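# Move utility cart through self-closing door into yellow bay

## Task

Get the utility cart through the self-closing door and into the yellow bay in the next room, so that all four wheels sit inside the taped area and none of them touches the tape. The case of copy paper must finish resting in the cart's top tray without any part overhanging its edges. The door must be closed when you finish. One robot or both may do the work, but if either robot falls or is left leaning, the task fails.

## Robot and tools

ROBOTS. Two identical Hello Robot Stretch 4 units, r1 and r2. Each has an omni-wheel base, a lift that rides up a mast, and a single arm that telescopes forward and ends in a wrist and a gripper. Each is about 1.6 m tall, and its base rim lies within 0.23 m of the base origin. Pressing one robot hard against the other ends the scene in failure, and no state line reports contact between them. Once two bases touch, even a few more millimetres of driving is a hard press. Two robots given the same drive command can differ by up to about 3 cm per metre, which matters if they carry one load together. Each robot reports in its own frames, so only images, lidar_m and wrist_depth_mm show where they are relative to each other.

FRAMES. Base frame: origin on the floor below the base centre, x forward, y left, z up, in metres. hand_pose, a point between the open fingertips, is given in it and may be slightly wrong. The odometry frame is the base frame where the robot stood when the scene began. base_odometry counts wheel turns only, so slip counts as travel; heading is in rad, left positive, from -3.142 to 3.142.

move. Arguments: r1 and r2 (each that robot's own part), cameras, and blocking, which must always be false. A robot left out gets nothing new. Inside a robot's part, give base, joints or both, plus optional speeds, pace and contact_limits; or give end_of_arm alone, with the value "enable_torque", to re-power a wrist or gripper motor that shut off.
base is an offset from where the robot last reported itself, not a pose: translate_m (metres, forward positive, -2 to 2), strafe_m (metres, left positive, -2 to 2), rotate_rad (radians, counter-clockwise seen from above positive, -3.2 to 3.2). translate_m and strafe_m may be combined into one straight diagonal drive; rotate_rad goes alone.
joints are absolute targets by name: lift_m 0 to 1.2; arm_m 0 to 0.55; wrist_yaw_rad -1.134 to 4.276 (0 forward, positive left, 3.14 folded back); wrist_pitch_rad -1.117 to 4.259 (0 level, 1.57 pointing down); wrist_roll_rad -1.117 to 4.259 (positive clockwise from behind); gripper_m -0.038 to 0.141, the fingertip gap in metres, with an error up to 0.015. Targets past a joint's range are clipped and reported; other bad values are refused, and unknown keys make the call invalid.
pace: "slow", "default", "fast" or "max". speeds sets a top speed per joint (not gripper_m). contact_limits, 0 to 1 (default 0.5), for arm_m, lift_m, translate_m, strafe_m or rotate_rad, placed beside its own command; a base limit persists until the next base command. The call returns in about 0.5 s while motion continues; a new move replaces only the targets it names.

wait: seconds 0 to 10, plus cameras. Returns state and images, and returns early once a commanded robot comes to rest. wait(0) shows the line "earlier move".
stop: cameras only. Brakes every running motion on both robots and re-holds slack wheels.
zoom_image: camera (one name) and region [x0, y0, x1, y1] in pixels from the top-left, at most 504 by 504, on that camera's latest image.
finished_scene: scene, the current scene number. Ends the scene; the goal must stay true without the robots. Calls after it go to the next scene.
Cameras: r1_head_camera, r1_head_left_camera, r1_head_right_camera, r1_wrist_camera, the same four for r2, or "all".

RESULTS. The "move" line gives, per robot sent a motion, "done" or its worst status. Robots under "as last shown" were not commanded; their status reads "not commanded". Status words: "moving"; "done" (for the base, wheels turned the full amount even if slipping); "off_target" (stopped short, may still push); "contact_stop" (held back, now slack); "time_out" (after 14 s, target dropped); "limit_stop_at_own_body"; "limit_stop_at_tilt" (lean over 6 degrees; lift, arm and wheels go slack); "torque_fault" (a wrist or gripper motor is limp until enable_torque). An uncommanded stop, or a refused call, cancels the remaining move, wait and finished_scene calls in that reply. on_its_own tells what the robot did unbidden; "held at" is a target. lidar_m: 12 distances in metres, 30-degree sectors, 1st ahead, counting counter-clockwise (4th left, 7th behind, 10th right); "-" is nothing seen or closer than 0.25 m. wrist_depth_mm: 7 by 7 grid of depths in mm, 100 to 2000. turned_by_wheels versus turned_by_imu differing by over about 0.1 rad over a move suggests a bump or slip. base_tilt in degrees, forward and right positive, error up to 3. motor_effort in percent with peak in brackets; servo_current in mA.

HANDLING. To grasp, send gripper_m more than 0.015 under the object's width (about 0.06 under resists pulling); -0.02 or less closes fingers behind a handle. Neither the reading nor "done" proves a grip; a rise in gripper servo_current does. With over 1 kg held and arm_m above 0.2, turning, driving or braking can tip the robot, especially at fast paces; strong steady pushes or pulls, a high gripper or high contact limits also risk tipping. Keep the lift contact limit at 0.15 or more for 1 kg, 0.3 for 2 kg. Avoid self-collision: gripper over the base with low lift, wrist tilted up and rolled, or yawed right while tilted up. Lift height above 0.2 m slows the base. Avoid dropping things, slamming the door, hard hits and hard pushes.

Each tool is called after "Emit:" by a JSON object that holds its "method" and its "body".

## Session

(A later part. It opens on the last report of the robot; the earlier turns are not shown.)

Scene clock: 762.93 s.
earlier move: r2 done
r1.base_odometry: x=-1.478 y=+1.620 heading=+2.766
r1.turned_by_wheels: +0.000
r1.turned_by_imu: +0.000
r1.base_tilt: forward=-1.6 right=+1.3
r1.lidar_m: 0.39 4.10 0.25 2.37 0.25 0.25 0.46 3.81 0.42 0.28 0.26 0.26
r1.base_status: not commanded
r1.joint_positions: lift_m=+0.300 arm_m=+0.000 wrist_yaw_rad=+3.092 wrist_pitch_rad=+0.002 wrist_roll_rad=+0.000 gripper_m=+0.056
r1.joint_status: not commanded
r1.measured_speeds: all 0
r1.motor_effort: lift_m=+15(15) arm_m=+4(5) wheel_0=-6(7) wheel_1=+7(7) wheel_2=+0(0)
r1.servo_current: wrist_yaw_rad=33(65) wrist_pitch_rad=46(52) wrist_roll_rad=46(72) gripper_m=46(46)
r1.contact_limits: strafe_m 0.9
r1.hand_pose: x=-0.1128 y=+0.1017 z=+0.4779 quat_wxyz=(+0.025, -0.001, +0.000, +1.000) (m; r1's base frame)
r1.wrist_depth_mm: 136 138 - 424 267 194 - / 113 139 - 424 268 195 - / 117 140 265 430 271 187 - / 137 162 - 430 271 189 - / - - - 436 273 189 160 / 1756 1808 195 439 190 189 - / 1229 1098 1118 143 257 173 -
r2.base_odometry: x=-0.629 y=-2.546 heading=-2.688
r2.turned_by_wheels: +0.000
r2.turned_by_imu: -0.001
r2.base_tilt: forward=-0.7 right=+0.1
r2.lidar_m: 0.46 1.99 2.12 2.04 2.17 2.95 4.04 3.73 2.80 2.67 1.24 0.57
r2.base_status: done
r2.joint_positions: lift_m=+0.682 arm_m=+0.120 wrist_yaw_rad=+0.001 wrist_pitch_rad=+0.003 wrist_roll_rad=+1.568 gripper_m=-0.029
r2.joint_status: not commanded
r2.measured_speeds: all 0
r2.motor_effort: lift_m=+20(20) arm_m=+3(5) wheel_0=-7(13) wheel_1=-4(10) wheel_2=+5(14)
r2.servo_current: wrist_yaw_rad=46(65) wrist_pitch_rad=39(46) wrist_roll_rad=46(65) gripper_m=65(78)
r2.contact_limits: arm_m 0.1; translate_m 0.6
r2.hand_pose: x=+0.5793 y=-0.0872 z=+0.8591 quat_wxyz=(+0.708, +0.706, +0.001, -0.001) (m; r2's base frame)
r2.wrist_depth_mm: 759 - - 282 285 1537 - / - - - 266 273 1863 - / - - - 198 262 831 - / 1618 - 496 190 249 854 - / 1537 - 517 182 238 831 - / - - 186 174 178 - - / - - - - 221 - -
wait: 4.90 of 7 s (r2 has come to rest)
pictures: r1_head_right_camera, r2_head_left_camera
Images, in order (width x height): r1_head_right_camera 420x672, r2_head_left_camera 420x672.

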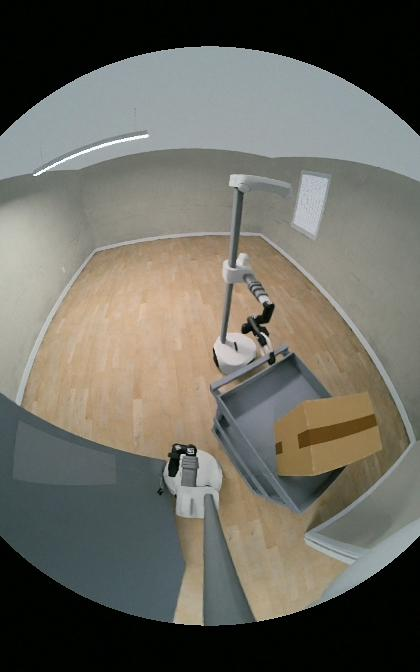

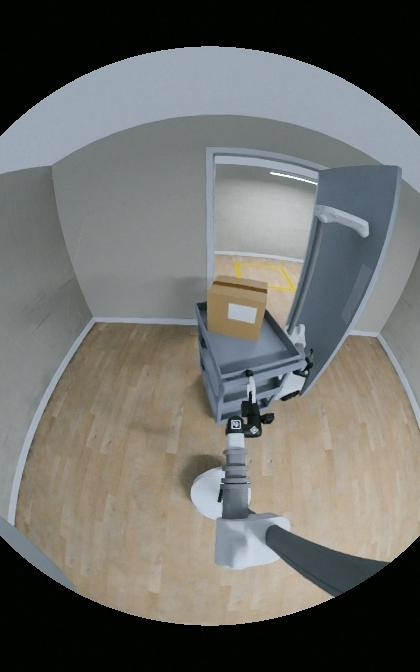

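Emit:
{"method": "move", "body": {"blocking": false, "r2": {"base":{"strafe_m":0.42},"pace":"slow","contact_limits":{"strafe_m":0.6}}, "cameras": []}}

Emit:
{"method": "wait", "body": {"seconds": 7, "cameras": ["r2_head_left_camera","r1_head_right_camera"]}}

Emit:
{"method": "zoom_image", "body": {"camera": "r1_head_right_camera", "region": [150, 330, 420, 630]}}

Emit:
{"method": "zoom_image", "body": {"camera": "r2_head_left_camera", "region": [180, 200, 420, 460]}}

Scene clock: 769.57 s.
move: r2 moving
r1: as last shown
r1.lidar_m: 0.38 4.09 0.25 2.41 0.25 0.25 0.45 3.82 0.41 0.28 0.27 0.28
r1.motor_effort: lift_m=+15(15) arm_m=+4(4) wheel_0=-6(7) wheel_1=+6(7) wheel_2=+0(0)
r1.servo_current: wrist_yaw_rad=46(65) wrist_pitch_rad=39(52) wrist_roll_rad=26(52) gripper_m=33(46)
r1.contact_limits: strafe_m 0.9
r1.wrist_depth_mm: 136 138 - 421 266 193 - / 113 139 - 427 268 195 - / 117 140 264 433 270 187 - / 137 161 - 433 273 189 - / - - - 433 272 189 159 / 1808 1756 194 439 190 188 - / 1229 1118 1098 143 257 173 -
r2.base_odometry: x=-0.623 y=-2.559 heading=-2.689
r2.turned_by_wheels: +0.000
r2.turned_by_imu: +0.000
r2.base_tilt: forward=-0.6 right=+0.0
r2.lidar_m: 0.47 1.99 2.10 2.04 2.16 3.00 4.02 3.75 2.81 2.72 1.30 0.57
r2.base_status: strafe_m moving
r2.joint_positions: lift_m=+0.682 arm_m=+0.120 wrist_yaw_rad=-0.003 wrist_pitch_rad=+0.003 wrist_roll_rad=+1.568 gripper_m=-0.029
r2.joint_status: not commanded
r2.measured_speeds: translate_m=+0.000 strafe_m=+0.055 rotate_rad=-0.002 lift_m=+0.000 arm_m=+0.000 wrist_yaw_rad=-0.004 wrist_pitch_rad=+0.000 wrist_roll_rad=+0.000
r2.motor_effort: lift_m=+20(20) arm_m=+4(4) wheel_0=-10(13) wheel_1=+5(6) wheel_2=-1(4)
r2.servo_current: wrist_yaw_rad=52(52) wrist_pitch_rad=46(46) wrist_roll_rad=52(52) gripper_m=65(72)
r2.contact_limits: arm_m 0.1; strafe_m 0.6
r2.hand_pose: x=+0.5790 y=-0.0882 z=+0.8591 quat_wxyz=(+0.708, +0.706, +0.000, -0.002) (m; r2's base frame)
r2.wrist_depth_mm: 759 - - 283 285 1618 - / - - - 267 274 1863 - / - - - 198 263 820 - / 1618 - 500 190 248 854 - / 1618 - 521 181 238 831 - / - - 186 173 170 - - / - - - - 221 - -
pictures: none
No camera images: "cameras" was empty.

Scene clock: 774.40 s.
earlier move: r2 done
r1.base_odometry: x=-1.478 y=+1.620 heading=+2.766
r1.turned_by_wheels: +0.000
r1.turned_by_imu: +0.000
r1.base_tilt: forward=-1.6 right=+1.3
r1.lidar_m: 4.93 4.10 0.25 2.39 0.25 0.25 0.44 3.82 1.15 0.37 0.35 0.56
r1.base_status: not commanded
r1.joint_positions: lift_m=+0.300 arm_m=+0.000 wrist_yaw_rad=+3.092 wrist_pitch_rad=+0.002 wrist_roll_rad=+0.000 gripper_m=+0.056
r1.joint_status: not commanded
r1.measured_speeds: all 0
r1.motor_effort: lift_m=+15(15) arm_m=+4(5) wheel_0=-6(7) wheel_1=+7(7) wheel_2=+0(0)
r1.servo_current: wrist_yaw_rad=39(78) wrist_pitch_rad=39(59) wrist_roll_rad=26(65) gripper_m=46(52)
r1.contact_limits: strafe_m 0.9
r1.hand_pose: x=-0.1128 y=+0.1017 z=+0.4779 quat_wxyz=(+0.025, -0.001, +0.000, +1.000) (m; r1's base frame)
r1.wrist_depth_mm: 136 139 - 421 265 193 - / 113 139 - 427 268 195 - / 117 140 265 430 270 187 - / 137 162 - 433 272 189 - / - - - 433 272 189 159 / 1756 1808 193 439 191 189 - / 1255 1098 1118 143 257 173 -
r2.base_odometry: x=-0.446 y=-2.923 heading=-2.688
r2.turned_by_wheels: +0.000
r2.turned_by_imu: +0.000
r2.base_tilt: forward=-0.7 right=+0.1
r2.lidar_m: 0.55 1.98 1.68 1.63 1.72 2.40 4.03 4.11 3.22 3.12 1.20 0.49
r2.base_status: done
r2.joint_positions: lift_m=+0.682 arm_m=+0.120 wrist_yaw_rad=-0.004 wrist_pitch_rad=+0.003 wrist_roll_rad=+1.568 gripper_m=-0.029
r2.joint_status: not commanded
r2.measured_speeds: all 0
r2.motor_effort: lift_m=+20(20) arm_m=+3(4) wheel_0=-4(15) wheel_1=+4(8) wheel_2=+0(4)
r2.servo_current: wrist_yaw_rad=39(65) wrist_pitch_rad=39(52) wrist_roll_rad=52(59) gripper_m=72(78)
r2.contact_limits: arm_m 0.1; strafe_m 0.6
r2.hand_pose: x=+0.5790 y=-0.0885 z=+0.8591 quat_wxyz=(+0.708, +0.706, +0.000, -0.002) (m; r2's base frame)
r2.wrist_depth_mm: - 397 389 122 178 - - / - 462 449 128 186 - - / 1576 - 530 136 198 - - / - - 591 147 211 - - / - - - 155 226 1499 480 / - - 182 170 171 1537 1205 / - - - - 259 283 281
wait: 4.83 of 7 s (r2 has come to rest)
pictures: r1_head_right_camera, r2_head_left_camera
Images, in order (width x height): r1_head_right_camera 420x672, r2_head_left_camera 420x672.

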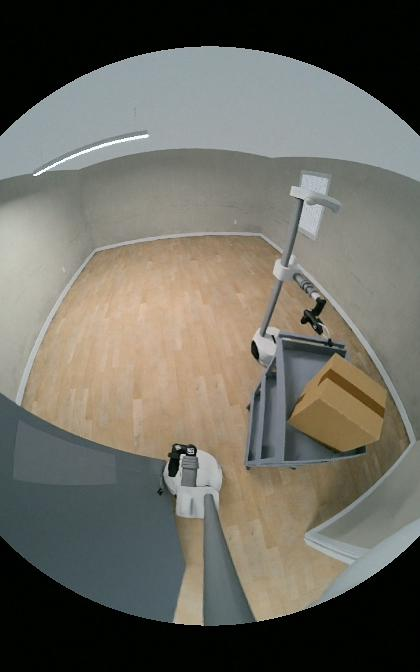

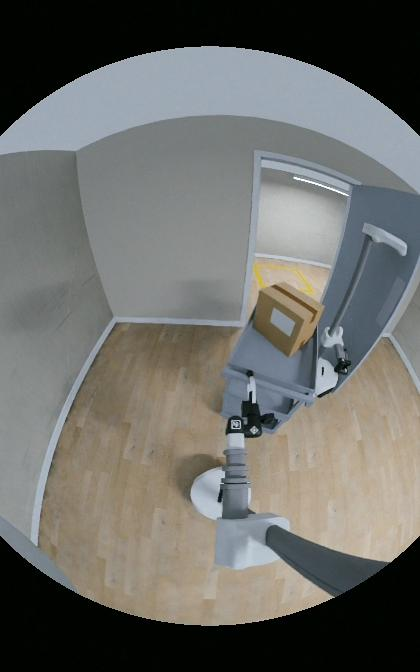

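Scaled by 1.680 from the camera's 420x672 image, which has a finer 600x960 frame.

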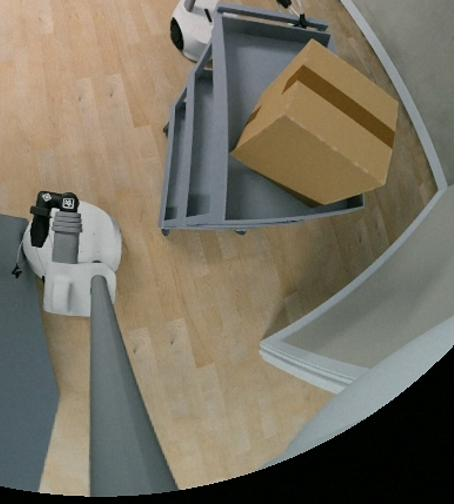

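Scaled by 1.938 from the camera's 420x672 image, which has a finer 600x960 frame.

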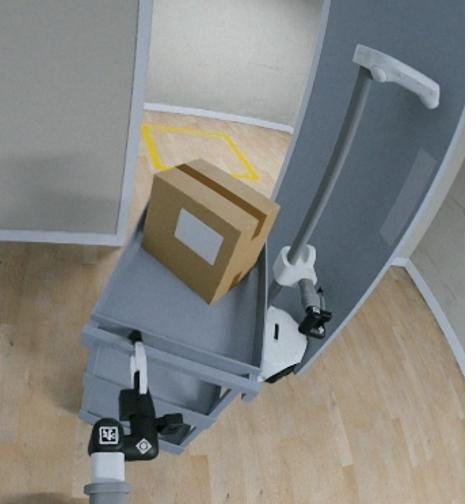

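Emit:
{"method": "move", "body": {"blocking": false, "r2": {"base":{"translate_m":0.25,"strafe_m":0.0},"pace":"slow","contact_limits":{"translate_m":0.5}}, "cameras": []}}

Emit:
{"method": "wait", "body": {"seconds": 7, "cameras": ["r2_head_left_camera","r1_head_right_camera"]}}

Emit:
{"method": "zoom_image", "body": {"camera": "r1_head_right_camera", "region": [150, 330, 420, 630]}}

Emit:
{"method": "zoom_image", "body": {"camera": "r2_head_left_camera", "region": [180, 200, 420, 460]}}

Scene clock: 781.50 s.
move: r2 moving
r1: as last shown
r1.lidar_m: 4.94 4.11 0.25 2.39 0.25 0.25 0.46 3.81 1.13 0.36 0.35 0.56
r1.motor_effort: lift_m=+15(15) arm_m=+4(4) wheel_0=-6(7) wheel_1=+7(7) wheel_2=+0(0)
r1.servo_current: wrist_yaw_rad=46(65) wrist_pitch_rad=46(52) wrist_roll_rad=39(59) gripper_m=39(52)
r1.contact_limits: strafe_m 0.9
r1.wrist_depth_mm: 136 138 - 424 266 193 - / 113 139 - 430 267 195 - / 117 140 266 427 270 187 - / 136 162 - 436 270 188 - / - - - 436 272 189 160 / 1756 1708 194 439 191 188 - / 1281 1118 1118 143 257 173 -
r2.base_odometry: x=-0.457 y=-2.928 heading=-2.688
r2.turned_by_wheels: +0.000
r2.turned_by_imu: +0.001
r2.base_tilt: forward=-0.7 right=+0.1
r2.lidar_m: 0.54 1.97 1.70 1.62 1.70 2.37 4.02 4.13 3.22 3.10 1.22 0.50
r2.base_status: translate_m moving; strafe_m moving
r2.joint_positions: lift_m=+0.682 arm_m=+0.120 wrist_yaw_rad=-0.004 wrist_pitch_rad=+0.003 wrist_roll_rad=+1.568 gripper_m=-0.029
r2.joint_status: not commanded
r2.measured_speeds: translate_m=+0.048 strafe_m=+0.000 rotate_rad=-0.002 lift_m=+0.000 arm_m=+0.000 wrist_yaw_rad=+0.000 wrist_pitch_rad=+0.000 wrist_roll_rad=+0.000
r2.motor_effort: lift_m=+20(20) arm_m=+3(4) wheel_0=+9(9) wheel_1=+9(9) wheel_2=-12(14)
r2.servo_current: wrist_yaw_rad=33(52) wrist_pitch_rad=39(46) wrist_roll_rad=39(59) gripper_m=72(72)
r2.contact_limits: arm_m 0.1; translate_m 0.5
r2.hand_pose: x=+0.5790 y=-0.0885 z=+0.8591 quat_wxyz=(+0.708, +0.706, +0.000, -0.002) (m; r2's base frame)
r2.wrist_depth_mm: - 397 387 121 175 - - / - 459 445 126 184 - - / - - 530 136 197 - - / - - - 146 211 - - / - - - 154 225 1537 488 / - - 182 169 179 1537 1205 / - - - - 266 283 282
pictures: none
No camera images: "cameras" was empty.

Scene clock: 784.80 s.
earlier move: r2 done
r1.base_odometry: x=-1.478 y=+1.620 heading=+2.766
r1.turned_by_wheels: +0.000
r1.turned_by_imu: +0.000
r1.base_tilt: forward=-1.6 right=+1.3
r1.lidar_m: 4.93 4.10 0.25 2.40 0.25 0.25 0.44 3.82 0.74 0.28 0.36 0.78
r1.base_status: not commanded
r1.joint_positions: lift_m=+0.300 arm_m=+0.000 wrist_yaw_rad=+3.092 wrist_pitch_rad=+0.002 wrist_roll_rad=+0.000 gripper_m=+0.056
r1.joint_status: not commanded
r1.measured_speeds: all 0
r1.motor_effort: lift_m=+15(15) arm_m=+4(5) wheel_0=-6(7) wheel_1=+7(7) wheel_2=+0(0)
r1.servo_current: wrist_yaw_rad=59(65) wrist_pitch_rad=59(59) wrist_roll_rad=59(72) gripper_m=39(52)
r1.contact_limits: strafe_m 0.9
r1.hand_pose: x=-0.1128 y=+0.1017 z=+0.4779 quat_wxyz=(+0.025, -0.001, +0.000, +1.000) (m; r1's base frame)
r1.wrist_depth_mm: 136 138 - 421 268 193 - / 113 139 - 427 267 195 - / 117 139 264 430 271 187 - / 137 162 - 430 271 187 - / - - - 433 271 189 160 / 1756 1808 194 439 190 188 - / 1255 1098 1138 143 256 173 -
r2.base_odometry: x=-0.670 y=-3.033 heading=-2.688
r2.turned_by_wheels: +0.000
r2.turned_by_imu: +0.002
r2.base_tilt: forward=-0.7 right=+0.1
r2.lidar_m: 0.53 1.75 1.66 1.62 1.71 2.41 - 4.26 3.23 3.13 1.03 0.45
r2.base_status: done
r2.joint_positions: lift_m=+0.682 arm_m=+0.120 wrist_yaw_rad=+0.002 wrist_pitch_rad=+0.003 wrist_roll_rad=+1.568 gripper_m=-0.029
r2.joint_status: not commanded
r2.measured_speeds: all 0
r2.motor_effort: lift_m=+20(20) arm_m=+4(4) wheel_0=+7(15) wheel_1=+4(9) wheel_2=-5(14)
r2.servo_current: wrist_yaw_rad=52(65) wrist_pitch_rad=46(52) wrist_roll_rad=33(59) gripper_m=72(78)
r2.contact_limits: arm_m 0.1; translate_m 0.5
r2.hand_pose: x=+0.5795 y=-0.0868 z=+0.8591 quat_wxyz=(+0.708, +0.706, +0.002, +0.000) (m; r2's base frame)
r2.wrist_depth_mm: - 410 399 - 140 - - / - - 500 - 158 - - / - - 569 - 172 - - / - - - 115 194 1281 477 / - - - 131 220 1281 1205 / - - 182 152 180 307 315 / - - - - - - 1138
wait: 3.30 of 7 s (r2 has come to rest)
pictures: r1_head_right_camera, r2_head_left_camera
Images, in order (width x height): r1_head_right_camera 420x672, r2_head_left_camera 420x672.

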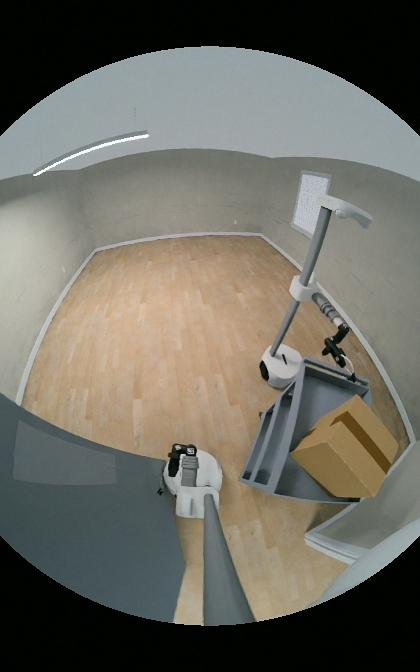

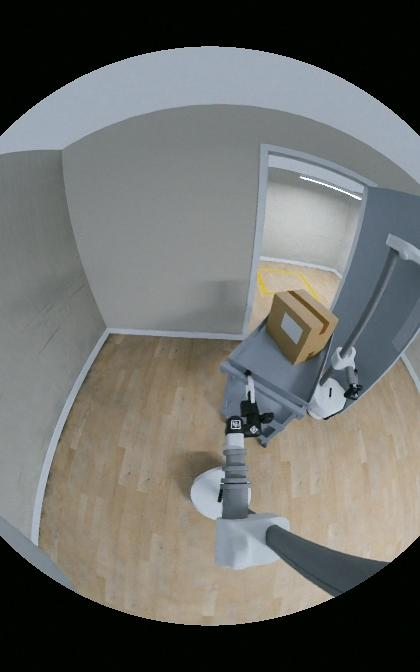

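Scaled by 1.680 from the camera's 420x672 image, which has a finer 600x960 frame.

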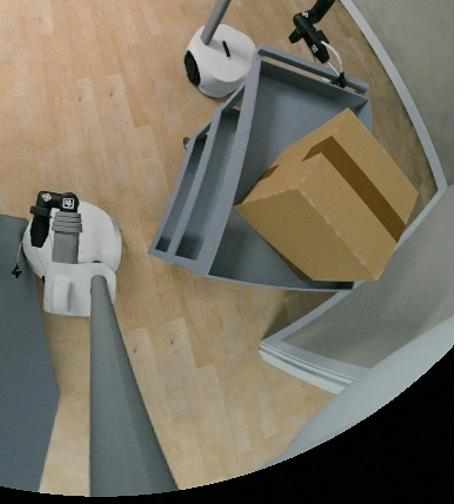

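Scaled by 1.938 from the camera's 420x672 image, which has a finer 600x960 frame.

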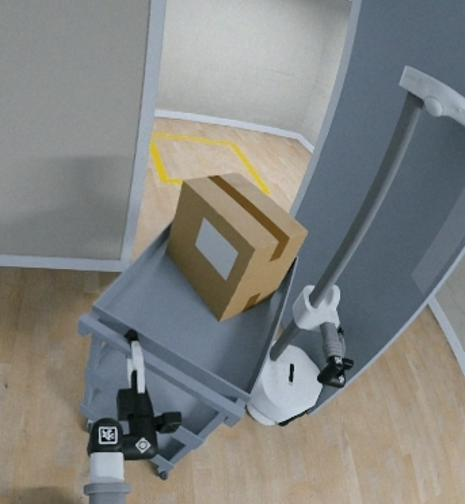

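Emit:
{"method": "move", "body": {"blocking": false, "r2": {"base":{"translate_m":0.12,"strafe_m":-0.2},"pace":"slow","contact_limits":{"translate_m":0.4}}, "cameras": []}}

Emit:
{"method": "wait", "body": {"seconds": 7, "cameras": ["r2_head_left_camera","r1_head_right_camera"]}}

Emit:
{"method": "zoom_image", "body": {"camera": "r1_head_right_camera", "region": [150, 330, 420, 630]}}

Emit:
{"method": "zoom_image", "body": {"camera": "r2_head_left_camera", "region": [180, 200, 420, 460]}}

Scene clock: 793.20 s.
move: r2 moving
r1: as last shown
r1.lidar_m: 4.94 4.13 0.25 2.40 0.25 0.25 0.47 3.80 0.67 0.28 0.34 0.79
r1.motor_effort: lift_m=+15(15) arm_m=+4(4) wheel_0=-6(7) wheel_1=+7(7) wheel_2=+0(0)
r1.servo_current: wrist_yaw_rad=59(59) wrist_pitch_rad=26(46) wrist_roll_rad=59(59) gripper_m=39(52)
r1.contact_limits: strafe_m 0.9
r1.wrist_depth_mm: 136 139 - 421 266 193 - / 113 139 - 427 270 195 - / 117 139 265 430 271 187 - / 137 161 - 430 272 189 - / - - - 436 271 189 159 / 1756 1808 193 439 191 189 - / 1255 1118 1118 143 257 173 -
r2.base_odometry: x=-0.681 y=-3.026 heading=-2.687
r2.turned_by_wheels: +0.001
r2.turned_by_imu: +0.001
r2.base_tilt: forward=-0.7 right=+0.0
r2.lidar_m: 0.55 1.72 1.69 1.64 1.72 2.43 - 4.27 3.22 3.10 1.04 0.43
r2.base_status: translate_m moving; strafe_m moving
r2.joint_positions: lift_m=+0.682 arm_m=+0.120 wrist_yaw_rad=+0.004 wrist_pitch_rad=+0.003 wrist_roll_rad=+1.568 gripper_m=-0.029
r2.joint_status: not commanded
r2.measured_speeds: translate_m=+0.026 strafe_m=-0.042 rotate_rad=-0.002 lift_m=+0.000 arm_m=+0.000 wrist_yaw_rad=+0.005 wrist_pitch_rad=+0.000 wrist_roll_rad=+0.000
r2.motor_effort: lift_m=+20(20) arm_m=+4(4) wheel_0=+17(17) wheel_1=-4(5) wheel_2=-5(8)
r2.servo_current: wrist_yaw_rad=52(52) wrist_pitch_rad=33(46) wrist_roll_rad=46(59) gripper_m=72(72)
r2.contact_limits: arm_m 0.1; translate_m 0.4
r2.hand_pose: x=+0.5796 y=-0.0862 z=+0.8591 quat_wxyz=(+0.708, +0.706, +0.003, +0.000) (m; r2's base frame)
r2.wrist_depth_mm: - 410 399 - 137 - - / - - 496 - 151 - - / - - 1229 - 169 - - / - - - 111 191 1255 466 / - - - 127 213 1281 1182 / - - 183 149 179 309 314 / - - - - - - 1138
pictures: none
No camera images: "cameras" was empty.

Scene clock: 796.30 s.
earlier move: r2 done
r1.base_odometry: x=-1.478 y=+1.620 heading=+2.766
r1.turned_by_wheels: +0.000
r1.turned_by_imu: +0.000
r1.base_tilt: forward=-1.6 right=+1.3
r1.lidar_m: 4.92 4.08 0.25 2.42 0.25 0.25 0.46 0.25 0.25 0.25 0.25 0.57
r1.base_status: not commanded
r1.joint_positions: lift_m=+0.300 arm_m=+0.000 wrist_yaw_rad=+3.092 wrist_pitch_rad=+0.002 wrist_roll_rad=+0.000 gripper_m=+0.056
r1.joint_status: not commanded
r1.measured_speeds: all 0
r1.motor_effort: lift_m=+15(15) arm_m=+4(5) wheel_0=-4(7) wheel_1=+2(7) wheel_2=+0(1)
r1.servo_current: wrist_yaw_rad=39(72) wrist_pitch_rad=46(52) wrist_roll_rad=52(72) gripper_m=39(52)
r1.contact_limits: strafe_m 0.9
r1.hand_pose: x=-0.1128 y=+0.1017 z=+0.4779 quat_wxyz=(+0.025, -0.001, +0.000, +1.000) (m; r1's base frame)
r1.wrist_depth_mm: 136 138 - 424 267 193 - / 113 139 - 427 270 195 - / 117 139 264 430 270 187 - / 137 162 - 430 272 188 - / - - - 436 273 188 160 / 1708 1808 194 436 191 189 - / 1281 1098 1138 143 257 172 -
r2.base_odometry: x=-0.865 y=-2.906 heading=-2.688
r2.turned_by_wheels: -0.001
r2.turned_by_imu: +0.001
r2.base_tilt: forward=-0.7 right=+0.1
r2.lidar_m: 0.56 1.61 1.89 1.79 1.92 2.72 - 4.06 3.02 2.92 0.80 0.42
r2.base_status: done
r2.joint_positions: lift_m=+0.682 arm_m=+0.120 wrist_yaw_rad=+0.004 wrist_pitch_rad=+0.003 wrist_roll_rad=+1.568 gripper_m=-0.029
r2.joint_status: not commanded
r2.measured_speeds: all 0
r2.motor_effort: lift_m=+20(21) arm_m=+4(4) wheel_0=+8(17) wheel_1=-3(6) wheel_2=-6(8)
r2.servo_current: wrist_yaw_rad=52(59) wrist_pitch_rad=39(52) wrist_roll_rad=46(59) gripper_m=72(78)
r2.contact_limits: arm_m 0.1; translate_m 0.4
r2.hand_pose: x=+0.5796 y=-0.0862 z=+0.8591 quat_wxyz=(+0.708, +0.706, +0.003, +0.000) (m; r2's base frame)
r2.wrist_depth_mm: - 410 399 - 139 - - / - - 496 - 156 - - / - - - - 171 525 - / - - - 113 193 1537 473 / - - - 129 220 - 1182 / - - 183 152 180 - 315 / - - - - - - 1118
wait: 3.10 of 7 s (r2 has come to rest)
pictures: r1_head_right_camera, r2_head_left_camera
Images, in order (width x height): r1_head_right_camera 420x672, r2_head_left_camera 420x672.

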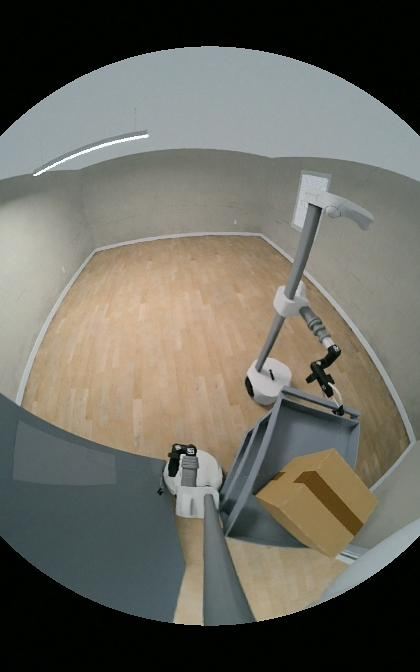

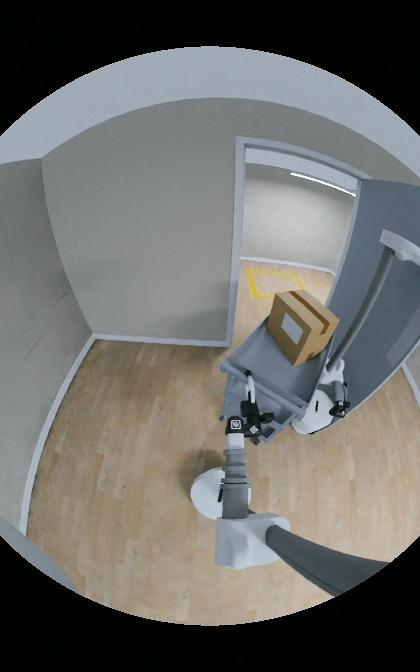

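Scaled by 1.680 from the camera's 420x672 image, which has a finer 600x960 frame.

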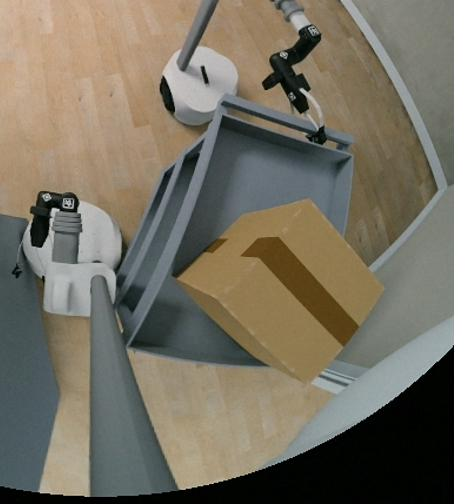

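Scaled by 1.938 from the camera's 420x672 image, which has a finer 600x960 frame.

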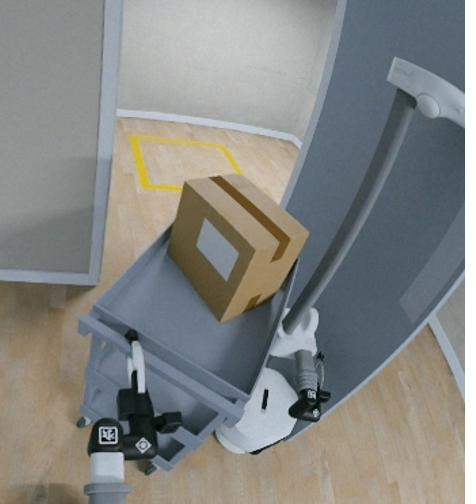

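Emit:
{"method": "move", "body": {"blocking": false, "r2": {"base":{"translate_m":0.0,"strafe_m":-0.15},"pace":"slow","contact_limits":{"translate_m":0.3}}, "cameras": []}}

Emit:
{"method": "wait", "body": {"seconds": 7, "cameras": ["r2_head_left_camera","r1_head_right_camera"]}}

Emit:
{"method": "zoom_image", "body": {"camera": "r1_head_right_camera", "region": [150, 330, 420, 630]}}

Emit:
{"method": "zoom_image", "body": {"camera": "r2_head_left_camera", "region": [180, 200, 420, 460]}}

Scene clock: 808.17 s.
move: r2 moving
r1: as last shown
r1.lidar_m: 4.94 4.11 0.25 2.40 0.25 0.25 0.46 0.25 0.25 0.25 0.25 0.54
r1.motor_effort: lift_m=+15(15) arm_m=+4(4) wheel_0=-4(5) wheel_1=+2(2) wheel_2=+0(1)
r1.servo_current: wrist_yaw_rad=59(65) wrist_pitch_rad=39(52) wrist_roll_rad=46(52) gripper_m=39(46)
r1.contact_limits: strafe_m 0.9
r1.wrist_depth_mm: 136 138 - 421 267 193 - / 113 139 - 424 268 195 - / 117 139 265 427 271 187 - / 137 162 - 433 271 189 - / - - - 433 272 189 160 / 1756 1756 194 436 190 188 - / 1229 1118 1118 143 256 172 -
r2.base_odometry: x=-0.872 y=-2.893 heading=-2.687
r2.turned_by_wheels: +0.001
r2.turned_by_imu: +0.001
r2.base_tilt: forward=-0.6 right=+0.0
r2.lidar_m: 0.58 1.59 1.87 1.82 1.93 2.73 - 4.02 3.01 2.91 0.79 0.45
r2.base_status: translate_m moving; strafe_m moving
r2.joint_positions: lift_m=+0.682 arm_m=+0.120 wrist_yaw_rad=+0.004 wrist_pitch_rad=+0.003 wrist_roll_rad=+1.568 gripper_m=-0.029
r2.joint_status: not commanded
r2.measured_speeds: translate_m=+0.000 strafe_m=-0.056 rotate_rad=-0.001 lift_m=+0.000 arm_m=+0.000 wrist_yaw_rad=+0.005 wrist_pitch_rad=+0.000 wrist_roll_rad=+0.000
r2.motor_effort: lift_m=+20(20) arm_m=+4(4) wheel_0=+14(15) wheel_1=-5(7) wheel_2=-1(6)
r2.servo_current: wrist_yaw_rad=46(59) wrist_pitch_rad=46(46) wrist_roll_rad=46(52) gripper_m=72(72)
r2.contact_limits: arm_m 0.1; translate_m 0.3
r2.hand_pose: x=+0.5797 y=-0.0861 z=+0.8591 quat_wxyz=(+0.708, +0.706, +0.003, +0.000) (m; r2's base frame)
r2.wrist_depth_mm: - 413 399 - 138 - - / - - 496 - 153 - - / - - - - 170 535 - / - - - 112 191 1499 473 / - - - 128 213 - 1160 / - - 183 150 179 - 315 / - - - - - - 1138
pictures: none
No camera images: "cameras" was empty.

Scene clock: 810.30 s.
earlier move: r2 done
r1.base_odometry: x=-1.478 y=+1.620 heading=+2.766
r1.turned_by_wheels: +0.000
r1.turned_by_imu: +0.000
r1.base_tilt: forward=-1.6 right=+1.3
r1.lidar_m: 4.94 4.10 0.25 2.39 0.25 0.25 0.46 0.27 0.25 0.25 0.25 0.32
r1.base_status: not commanded
r1.joint_positions: lift_m=+0.300 arm_m=+0.000 wrist_yaw_rad=+3.092 wrist_pitch_rad=+0.002 wrist_roll_rad=+0.000 gripper_m=+0.056
r1.joint_status: not commanded
r1.measured_speeds: all 0
r1.motor_effort: lift_m=+15(15) arm_m=+5(5) wheel_0=-4(5) wheel_1=+2(3) wheel_2=+0(1)
r1.servo_current: wrist_yaw_rad=52(72) wrist_pitch_rad=33(52) wrist_roll_rad=39(65) gripper_m=46(52)
r1.contact_limits: strafe_m 0.9
r1.hand_pose: x=-0.1128 y=+0.1017 z=+0.4779 quat_wxyz=(+0.025, -0.001, +0.000, +1.000) (m; r1's base frame)
r1.wrist_depth_mm: 136 138 - 421 267 194 - / 113 139 - 427 267 194 - / 117 139 265 430 270 187 - / 137 162 - 430 271 189 - / 445 - - 436 271 189 160 / 1464 1808 193 439 191 189 - / 1098 1118 1118 143 255 173 -
r2.base_odometry: x=-0.931 y=-2.771 heading=-2.687
r2.turned_by_wheels: +0.000
r2.turned_by_imu: +0.002
r2.base_tilt: forward=-0.6 right=+0.1
r2.lidar_m: 0.53 1.60 2.00 1.92 2.07 2.92 - 3.82 2.87 2.76 0.71 0.50
r2.base_status: done
r2.joint_positions: lift_m=+0.682 arm_m=+0.120 wrist_yaw_rad=+0.007 wrist_pitch_rad=+0.003 wrist_roll_rad=+1.568 gripper_m=-0.029
r2.joint_status: not commanded
r2.measured_speeds: all 0
r2.motor_effort: lift_m=+20(20) arm_m=+4(4) wheel_0=+12(17) wheel_1=-1(7) wheel_2=+0(6)
r2.servo_current: wrist_yaw_rad=46(72) wrist_pitch_rad=46(52) wrist_roll_rad=46(59) gripper_m=65(78)
r2.contact_limits: arm_m 0.1; translate_m 0.3
r2.hand_pose: x=+0.5798 y=-0.0855 z=+0.8591 quat_wxyz=(+0.708, +0.706, +0.003, +0.001) (m; r2's base frame)
r2.wrist_depth_mm: - 384 379 118 172 - - / - 455 439 125 183 - - / - - 521 135 195 - - / - - - 144 208 - - / - - - 153 224 - 480 / - - 182 167 179 - 1182 / - - - - 260 - 287
wait: 2.13 of 7 s (r2 has come to rest)
pictures: r1_head_right_camera, r2_head_left_camera
Images, in order (width x height): r1_head_right_camera 420x672, r2_head_left_camera 420x672.

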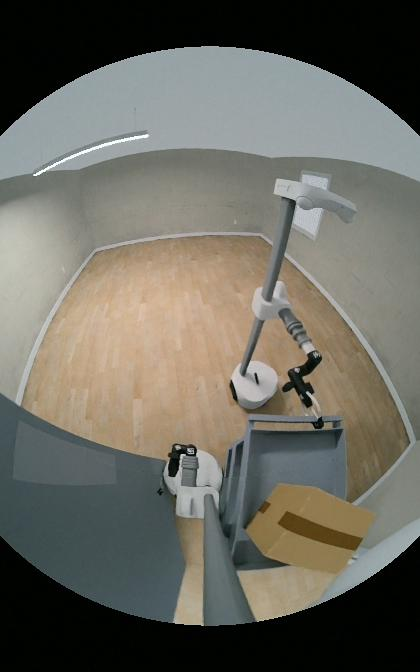

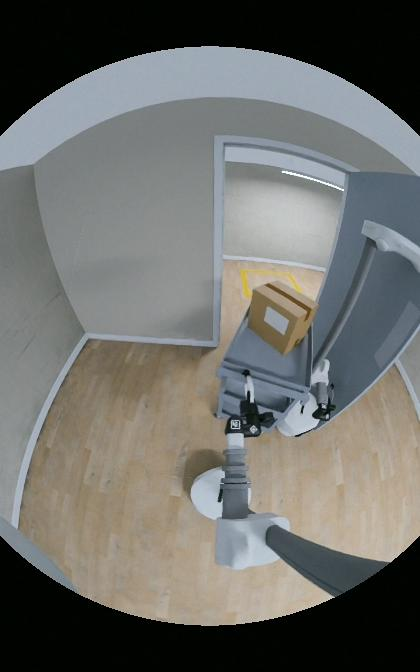

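Scaled by 1.680 from the camera's 420x672 image, which has a finer 600x960 frame.

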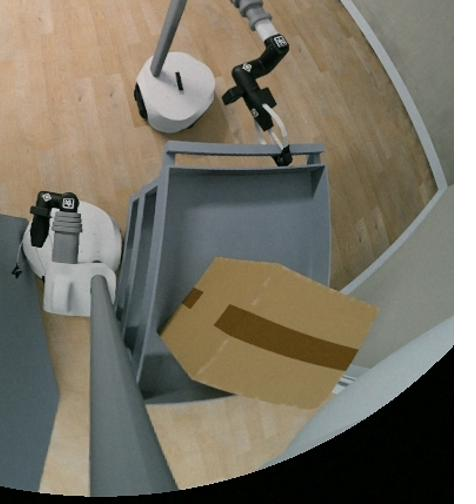

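Scaled by 1.938 from the camera's 420x672 image, which has a finer 600x960 frame.

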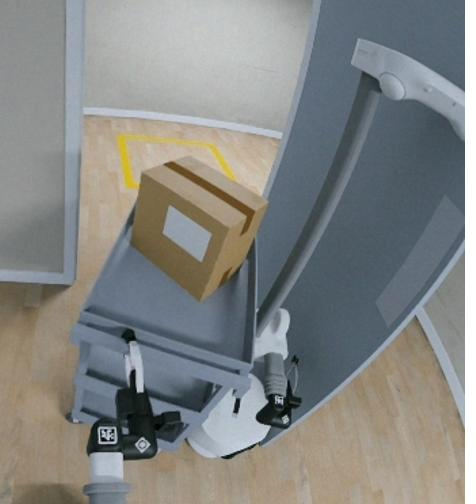

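Emit:
{"method": "move", "body": {"blocking": false, "r2": {"base":{"translate_m":0.18,"strafe_m":0.06},"pace":"slow","contact_limits":{"translate_m":0.4}}, "cameras": []}}

Emit:
{"method": "wait", "body": {"seconds": 7, "cameras": ["r2_head_left_camera","r1_head_right_camera"]}}

Emit:
{"method": "zoom_image", "body": {"camera": "r1_head_right_camera", "region": [150, 330, 420, 630]}}

Emit:
{"method": "zoom_image", "body": {"camera": "r2_head_left_camera", "region": [180, 200, 420, 460]}}

Scene clock: 824.10 s.
move: r2 moving
r1: as last shown
r1.lidar_m: 4.93 4.08 0.25 2.40 0.25 0.25 0.49 0.26 0.25 0.25 0.25 0.33
r1.motor_effort: lift_m=+15(15) arm_m=+4(4) wheel_0=-4(5) wheel_1=+2(2) wheel_2=-1(1)
r1.servo_current: wrist_yaw_rad=52(52) wrist_pitch_rad=46(46) wrist_roll_rad=59(59) gripper_m=46(52)
r1.contact_limits: strafe_m 0.9
r1.wrist_depth_mm: 136 138 - 424 267 193 - / 113 139 - 424 268 195 - / 117 139 265 424 270 187 - / 137 162 - 433 272 189 - / 452 - - 433 272 189 160 / 1464 1808 194 439 190 189 - / 1098 1118 1118 143 256 173 -
r2.base_odometry: x=-0.940 y=-2.780 heading=-2.687
r2.turned_by_wheels: +0.000
r2.turned_by_imu: +0.000
r2.base_tilt: forward=-0.7 right=+0.1
r2.lidar_m: 0.55 1.57 2.01 1.96 2.06 2.93 - 3.84 2.85 2.79 0.69 0.49
r2.base_status: translate_m moving; strafe_m moving
r2.joint_positions: lift_m=+0.682 arm_m=+0.120 wrist_yaw_rad=+0.004 wrist_pitch_rad=+0.003 wrist_roll_rad=+1.568 gripper_m=-0.029
r2.joint_status: not commanded
r2.measured_speeds: translate_m=+0.050 strafe_m=+0.016 rotate_rad=-0.003 lift_m=+0.000 arm_m=+0.000 wrist_yaw_rad=-0.033 wrist_pitch_rad=+0.000 wrist_roll_rad=+0.000
r2.motor_effort: lift_m=+20(20) arm_m=+4(4) wheel_0=+8(14) wheel_1=+8(10) wheel_2=-11(11)
r2.servo_current: wrist_yaw_rad=52(59) wrist_pitch_rad=39(52) wrist_roll_rad=46(59) gripper_m=65(72)
r2.contact_limits: arm_m 0.1; translate_m 0.4
r2.hand_pose: x=+0.5796 y=-0.0864 z=+0.8591 quat_wxyz=(+0.708, +0.706, +0.002, +0.000) (m; r2's base frame)
r2.wrist_depth_mm: - 389 379 124 179 - - / - 452 430 129 186 - - / - - 517 137 198 - - / - - - 147 211 - - / - - - 155 225 1182 488 / - - 183 169 180 - 1138 / - - - - 257 - 294
pictures: none
No camera images: "cameras" was empty.

Scene clock: 826.73 s.
earlier move: r2 done
r1.base_odometry: x=-1.478 y=+1.620 heading=+2.766
r1.turned_by_wheels: +0.000
r1.turned_by_imu: +0.000
r1.base_tilt: forward=-1.6 right=+1.3
r1.lidar_m: 4.93 4.10 0.25 2.41 0.25 0.25 0.46 0.35 0.26 0.27 0.32 0.61
r1.base_status: not commanded
r1.joint_positions: lift_m=+0.300 arm_m=+0.000 wrist_yaw_rad=+3.092 wrist_pitch_rad=+0.002 wrist_roll_rad=+0.000 gripper_m=+0.056
r1.joint_status: not commanded
r1.measured_speeds: all 0
r1.motor_effort: lift_m=+15(15) arm_m=+4(5) wheel_0=-4(5) wheel_1=+2(3) wheel_2=+0(1)
r1.servo_current: wrist_yaw_rad=46(72) wrist_pitch_rad=46(52) wrist_roll_rad=59(72) gripper_m=39(52)
r1.contact_limits: strafe_m 0.9
r1.hand_pose: x=-0.1128 y=+0.1017 z=+0.4779 quat_wxyz=(+0.025, -0.001, +0.000, +1.000) (m; r1's base frame)
r1.wrist_depth_mm: 136 138 - 424 267 195 - / 113 138 - 424 268 194 - / 117 139 264 430 271 187 - / 137 162 - 433 273 188 - / 554 - - 436 272 189 159 / 1464 1756 193 436 191 189 - / 1182 1118 1098 143 258 173 -
r2.base_odometry: x=-1.066 y=-2.904 heading=-2.688
r2.turned_by_wheels: +0.000
r2.turned_by_imu: -0.001
r2.base_tilt: forward=-0.7 right=+0.1
r2.lidar_m: 0.54 1.44 1.95 1.90 2.02 2.81 - 3.91 2.95 2.84 0.62 0.49
r2.base_status: done
r2.joint_positions: lift_m=+0.682 arm_m=+0.120 wrist_yaw_rad=-0.002 wrist_pitch_rad=+0.003 wrist_roll_rad=+1.568 gripper_m=-0.029
r2.joint_status: not commanded
r2.measured_speeds: all 0
r2.motor_effort: lift_m=+20(20) arm_m=+4(4) wheel_0=+1(14) wheel_1=+3(10) wheel_2=-9(14)
r2.servo_current: wrist_yaw_rad=46(59) wrist_pitch_rad=39(52) wrist_roll_rad=46(65) gripper_m=72(78)
r2.contact_limits: arm_m 0.1; translate_m 0.4
r2.hand_pose: x=+0.5791 y=-0.0881 z=+0.8591 quat_wxyz=(+0.708, +0.706, +0.000, -0.002) (m; r2's base frame)
r2.wrist_depth_mm: - 394 384 116 172 - - / - 459 449 123 182 - - / - - 530 134 195 - - / - - - 144 208 1756 - / - - - 153 225 - 477 / - - 183 169 179 - - / - - - - 285 285 289
wait: 2.63 of 7 s (r2 has come to rest)
pictures: r1_head_right_camera, r2_head_left_camera
Images, in order (width x height): r1_head_right_camera 420x672, r2_head_left_camera 420x672.

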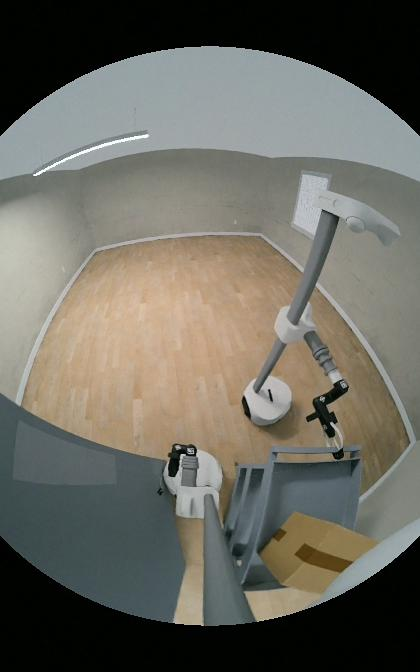

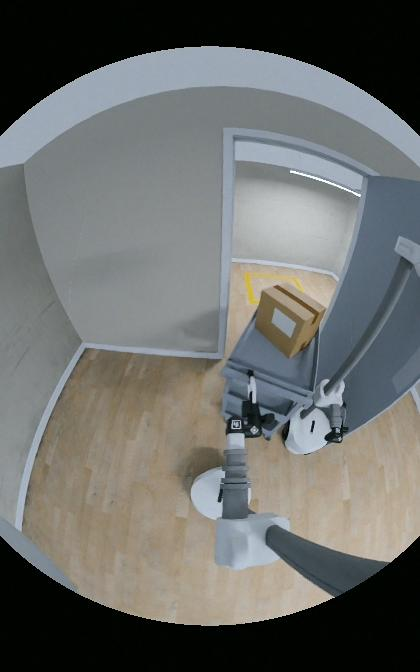

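Scaled by 1.680 from the camera's 420x672 image, which has a finer 600x960 frame.

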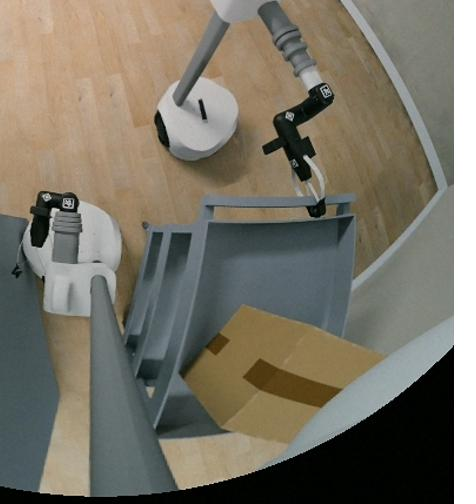

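Scaled by 1.938 from the camera's 420x672 image, which has a finer 600x960 frame.

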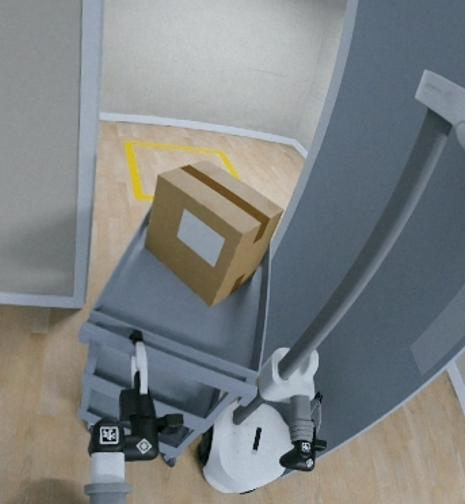

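Emit:
{"method": "move", "body": {"blocking": false, "r2": {"base":{"translate_m":0.15,"strafe_m":-0.07},"pace":"slow","contact_limits":{"translate_m":0.4}}, "cameras": []}}

Emit:
{"method": "wait", "body": {"seconds": 7, "cameras": ["r2_head_left_camera","r1_head_right_camera"]}}

Emit:
{"method": "zoom_image", "body": {"camera": "r1_head_right_camera", "region": [150, 330, 420, 630]}}

Emit:
{"method": "zoom_image", "body": {"camera": "r2_head_left_camera", "region": [180, 200, 420, 460]}}

Scene clock: 834.17 s.
move: r2 moving
r1: as last shown
r1.lidar_m: 4.94 4.09 0.25 2.38 0.25 0.25 0.46 0.35 0.27 0.28 0.32 0.61
r1.motor_effort: lift_m=+15(15) arm_m=+4(4) wheel_0=-4(5) wheel_1=+2(2) wheel_2=-1(1)
r1.servo_current: wrist_yaw_rad=65(72) wrist_pitch_rad=46(46) wrist_roll_rad=39(59) gripper_m=39(46)
r1.contact_limits: strafe_m 0.9
r1.wrist_depth_mm: 136 138 - 421 267 193 - / 113 139 - 421 270 196 - / 117 140 266 430 270 187 - / 137 162 - 433 272 187 - / 564 - - 433 272 189 160 / 1618 1808 194 439 191 189 - / 1182 1098 1118 142 257 173 -
r2.base_odometry: x=-1.080 y=-2.904 heading=-2.687
r2.turned_by_wheels: +0.000
r2.turned_by_imu: +0.001
r2.base_tilt: forward=-0.6 right=+0.1
r2.lidar_m: 0.54 1.40 1.96 1.89 2.01 2.82 - 3.91 2.91 2.85 0.62 0.49
r2.base_status: translate_m moving; strafe_m moving
r2.joint_positions: lift_m=+0.682 arm_m=+0.120 wrist_yaw_rad=-0.002 wrist_pitch_rad=+0.003 wrist_roll_rad=+1.568 gripper_m=-0.029
r2.joint_status: not commanded
r2.measured_speeds: translate_m=+0.048 strafe_m=-0.022 rotate_rad=+0.000 lift_m=+0.000 arm_m=+0.000 wrist_yaw_rad=+0.000 wrist_pitch_rad=+0.000 wrist_roll_rad=+0.000
r2.motor_effort: lift_m=+20(20) arm_m=+4(4) wheel_0=+8(11) wheel_1=+4(5) wheel_2=-10(14)
r2.servo_current: wrist_yaw_rad=52(59) wrist_pitch_rad=46(46) wrist_roll_rad=46(52) gripper_m=72(72)
r2.contact_limits: arm_m 0.1; translate_m 0.4
r2.hand_pose: x=+0.5791 y=-0.0881 z=+0.8591 quat_wxyz=(+0.708, +0.706, +0.000, -0.002) (m; r2's base frame)
r2.wrist_depth_mm: - 392 384 113 167 - - / - 462 445 121 179 - - / - - 535 130 191 - - / - - - 141 208 1756 - / - - - 154 224 - 473 / - - 182 167 180 - - / - - - - 286 289 290
pictures: none
No camera images: "cameras" was empty.

Scene clock: 836.50 s.
earlier move: r2 done
r1.base_odometry: x=-1.478 y=+1.620 heading=+2.766
r1.turned_by_wheels: +0.000
r1.turned_by_imu: +0.000
r1.base_tilt: forward=-1.6 right=+1.3
r1.lidar_m: 4.92 4.10 0.25 2.39 0.25 0.25 0.45 0.41 0.29 0.29 0.47 0.52
r1.base_status: not commanded
r1.joint_positions: lift_m=+0.300 arm_m=+0.000 wrist_yaw_rad=+3.092 wrist_pitch_rad=+0.002 wrist_roll_rad=+0.000 gripper_m=+0.056
r1.joint_status: not commanded
r1.measured_speeds: all 0
r1.motor_effort: lift_m=+15(15) arm_m=+4(5) wheel_0=-4(5) wheel_1=+2(2) wheel_2=+0(1)
r1.servo_current: wrist_yaw_rad=52(72) wrist_pitch_rad=39(52) wrist_roll_rad=52(65) gripper_m=46(46)
r1.contact_limits: strafe_m 0.9
r1.hand_pose: x=-0.1128 y=+0.1017 z=+0.4779 quat_wxyz=(+0.025, -0.001, +0.000, +1.000) (m; r1's base frame)
r1.wrist_depth_mm: 136 138 - 421 266 194 - / 113 139 - 427 268 195 - / 117 139 265 427 270 187 - / 137 161 - 430 270 189 - / - - - 436 272 189 159 / 1756 1756 193 436 191 189 - / 768 1042 1118 143 257 173 -
r2.base_odometry: x=-1.231 y=-2.907 heading=-2.687
r2.turned_by_wheels: +0.001
r2.turned_by_imu: +0.002
r2.base_tilt: forward=-0.6 right=+0.1
r2.lidar_m: 0.55 1.24 1.73 1.95 2.08 2.91 - 3.81 2.87 0.57 0.51 0.51
r2.base_status: done
r2.joint_positions: lift_m=+0.682 arm_m=+0.120 wrist_yaw_rad=+0.003 wrist_pitch_rad=+0.003 wrist_roll_rad=+1.568 gripper_m=-0.029
r2.joint_status: not commanded
r2.measured_speeds: all 0
r2.motor_effort: lift_m=+20(20) arm_m=+4(4) wheel_0=+7(17) wheel_1=+5(8) wheel_2=-3(14)
r2.servo_current: wrist_yaw_rad=46(59) wrist_pitch_rad=46(52) wrist_roll_rad=39(59) gripper_m=65(78)
r2.contact_limits: arm_m 0.1; translate_m 0.4
r2.hand_pose: x=+0.5795 y=-0.0865 z=+0.8591 quat_wxyz=(+0.708, +0.706, +0.002, +0.000) (m; r2's base frame)
r2.wrist_depth_mm: - 387 392 127 180 - - / - 449 439 131 189 - - / - - 508 141 202 - - / - - 615 148 212 - - / - - - 156 225 1618 496 / - - 183 169 180 - - / - - - - 259 - 286
wait: 2.33 of 7 s (r2 has come to rest)
pictures: r1_head_right_camera, r2_head_left_camera
Images, in order (width x height): r1_head_right_camera 420x672, r2_head_left_camera 420x672.

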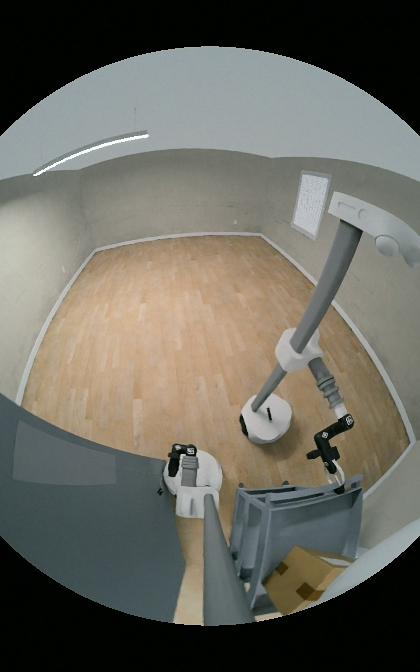

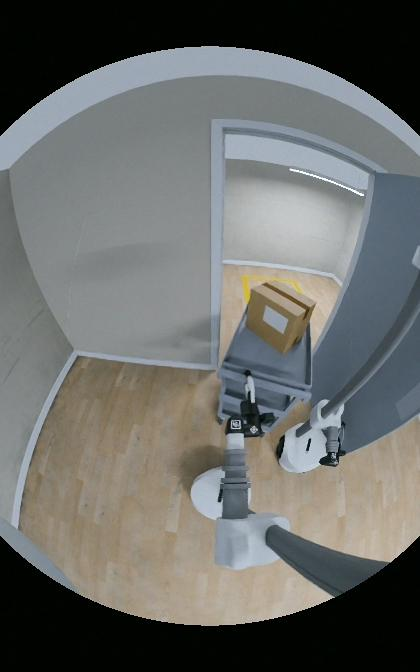

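Scaled by 1.680 from the camera's 420x672 image, which has a finer 600x960 frame.

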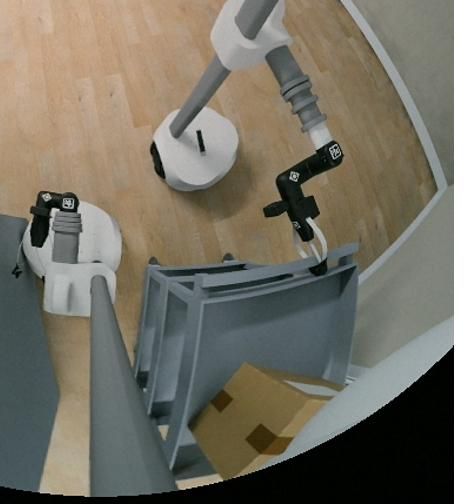

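Scaled by 1.938 from the camera's 420x672 image, which has a finer 600x960 frame.

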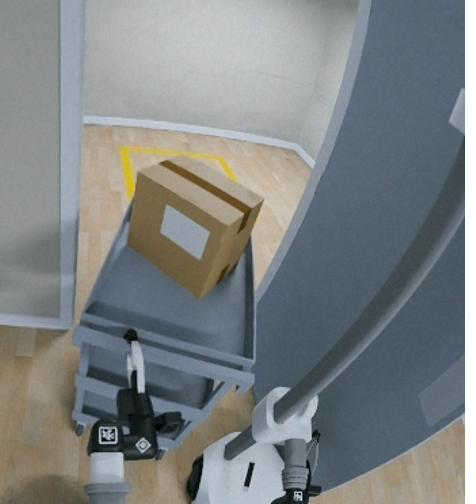

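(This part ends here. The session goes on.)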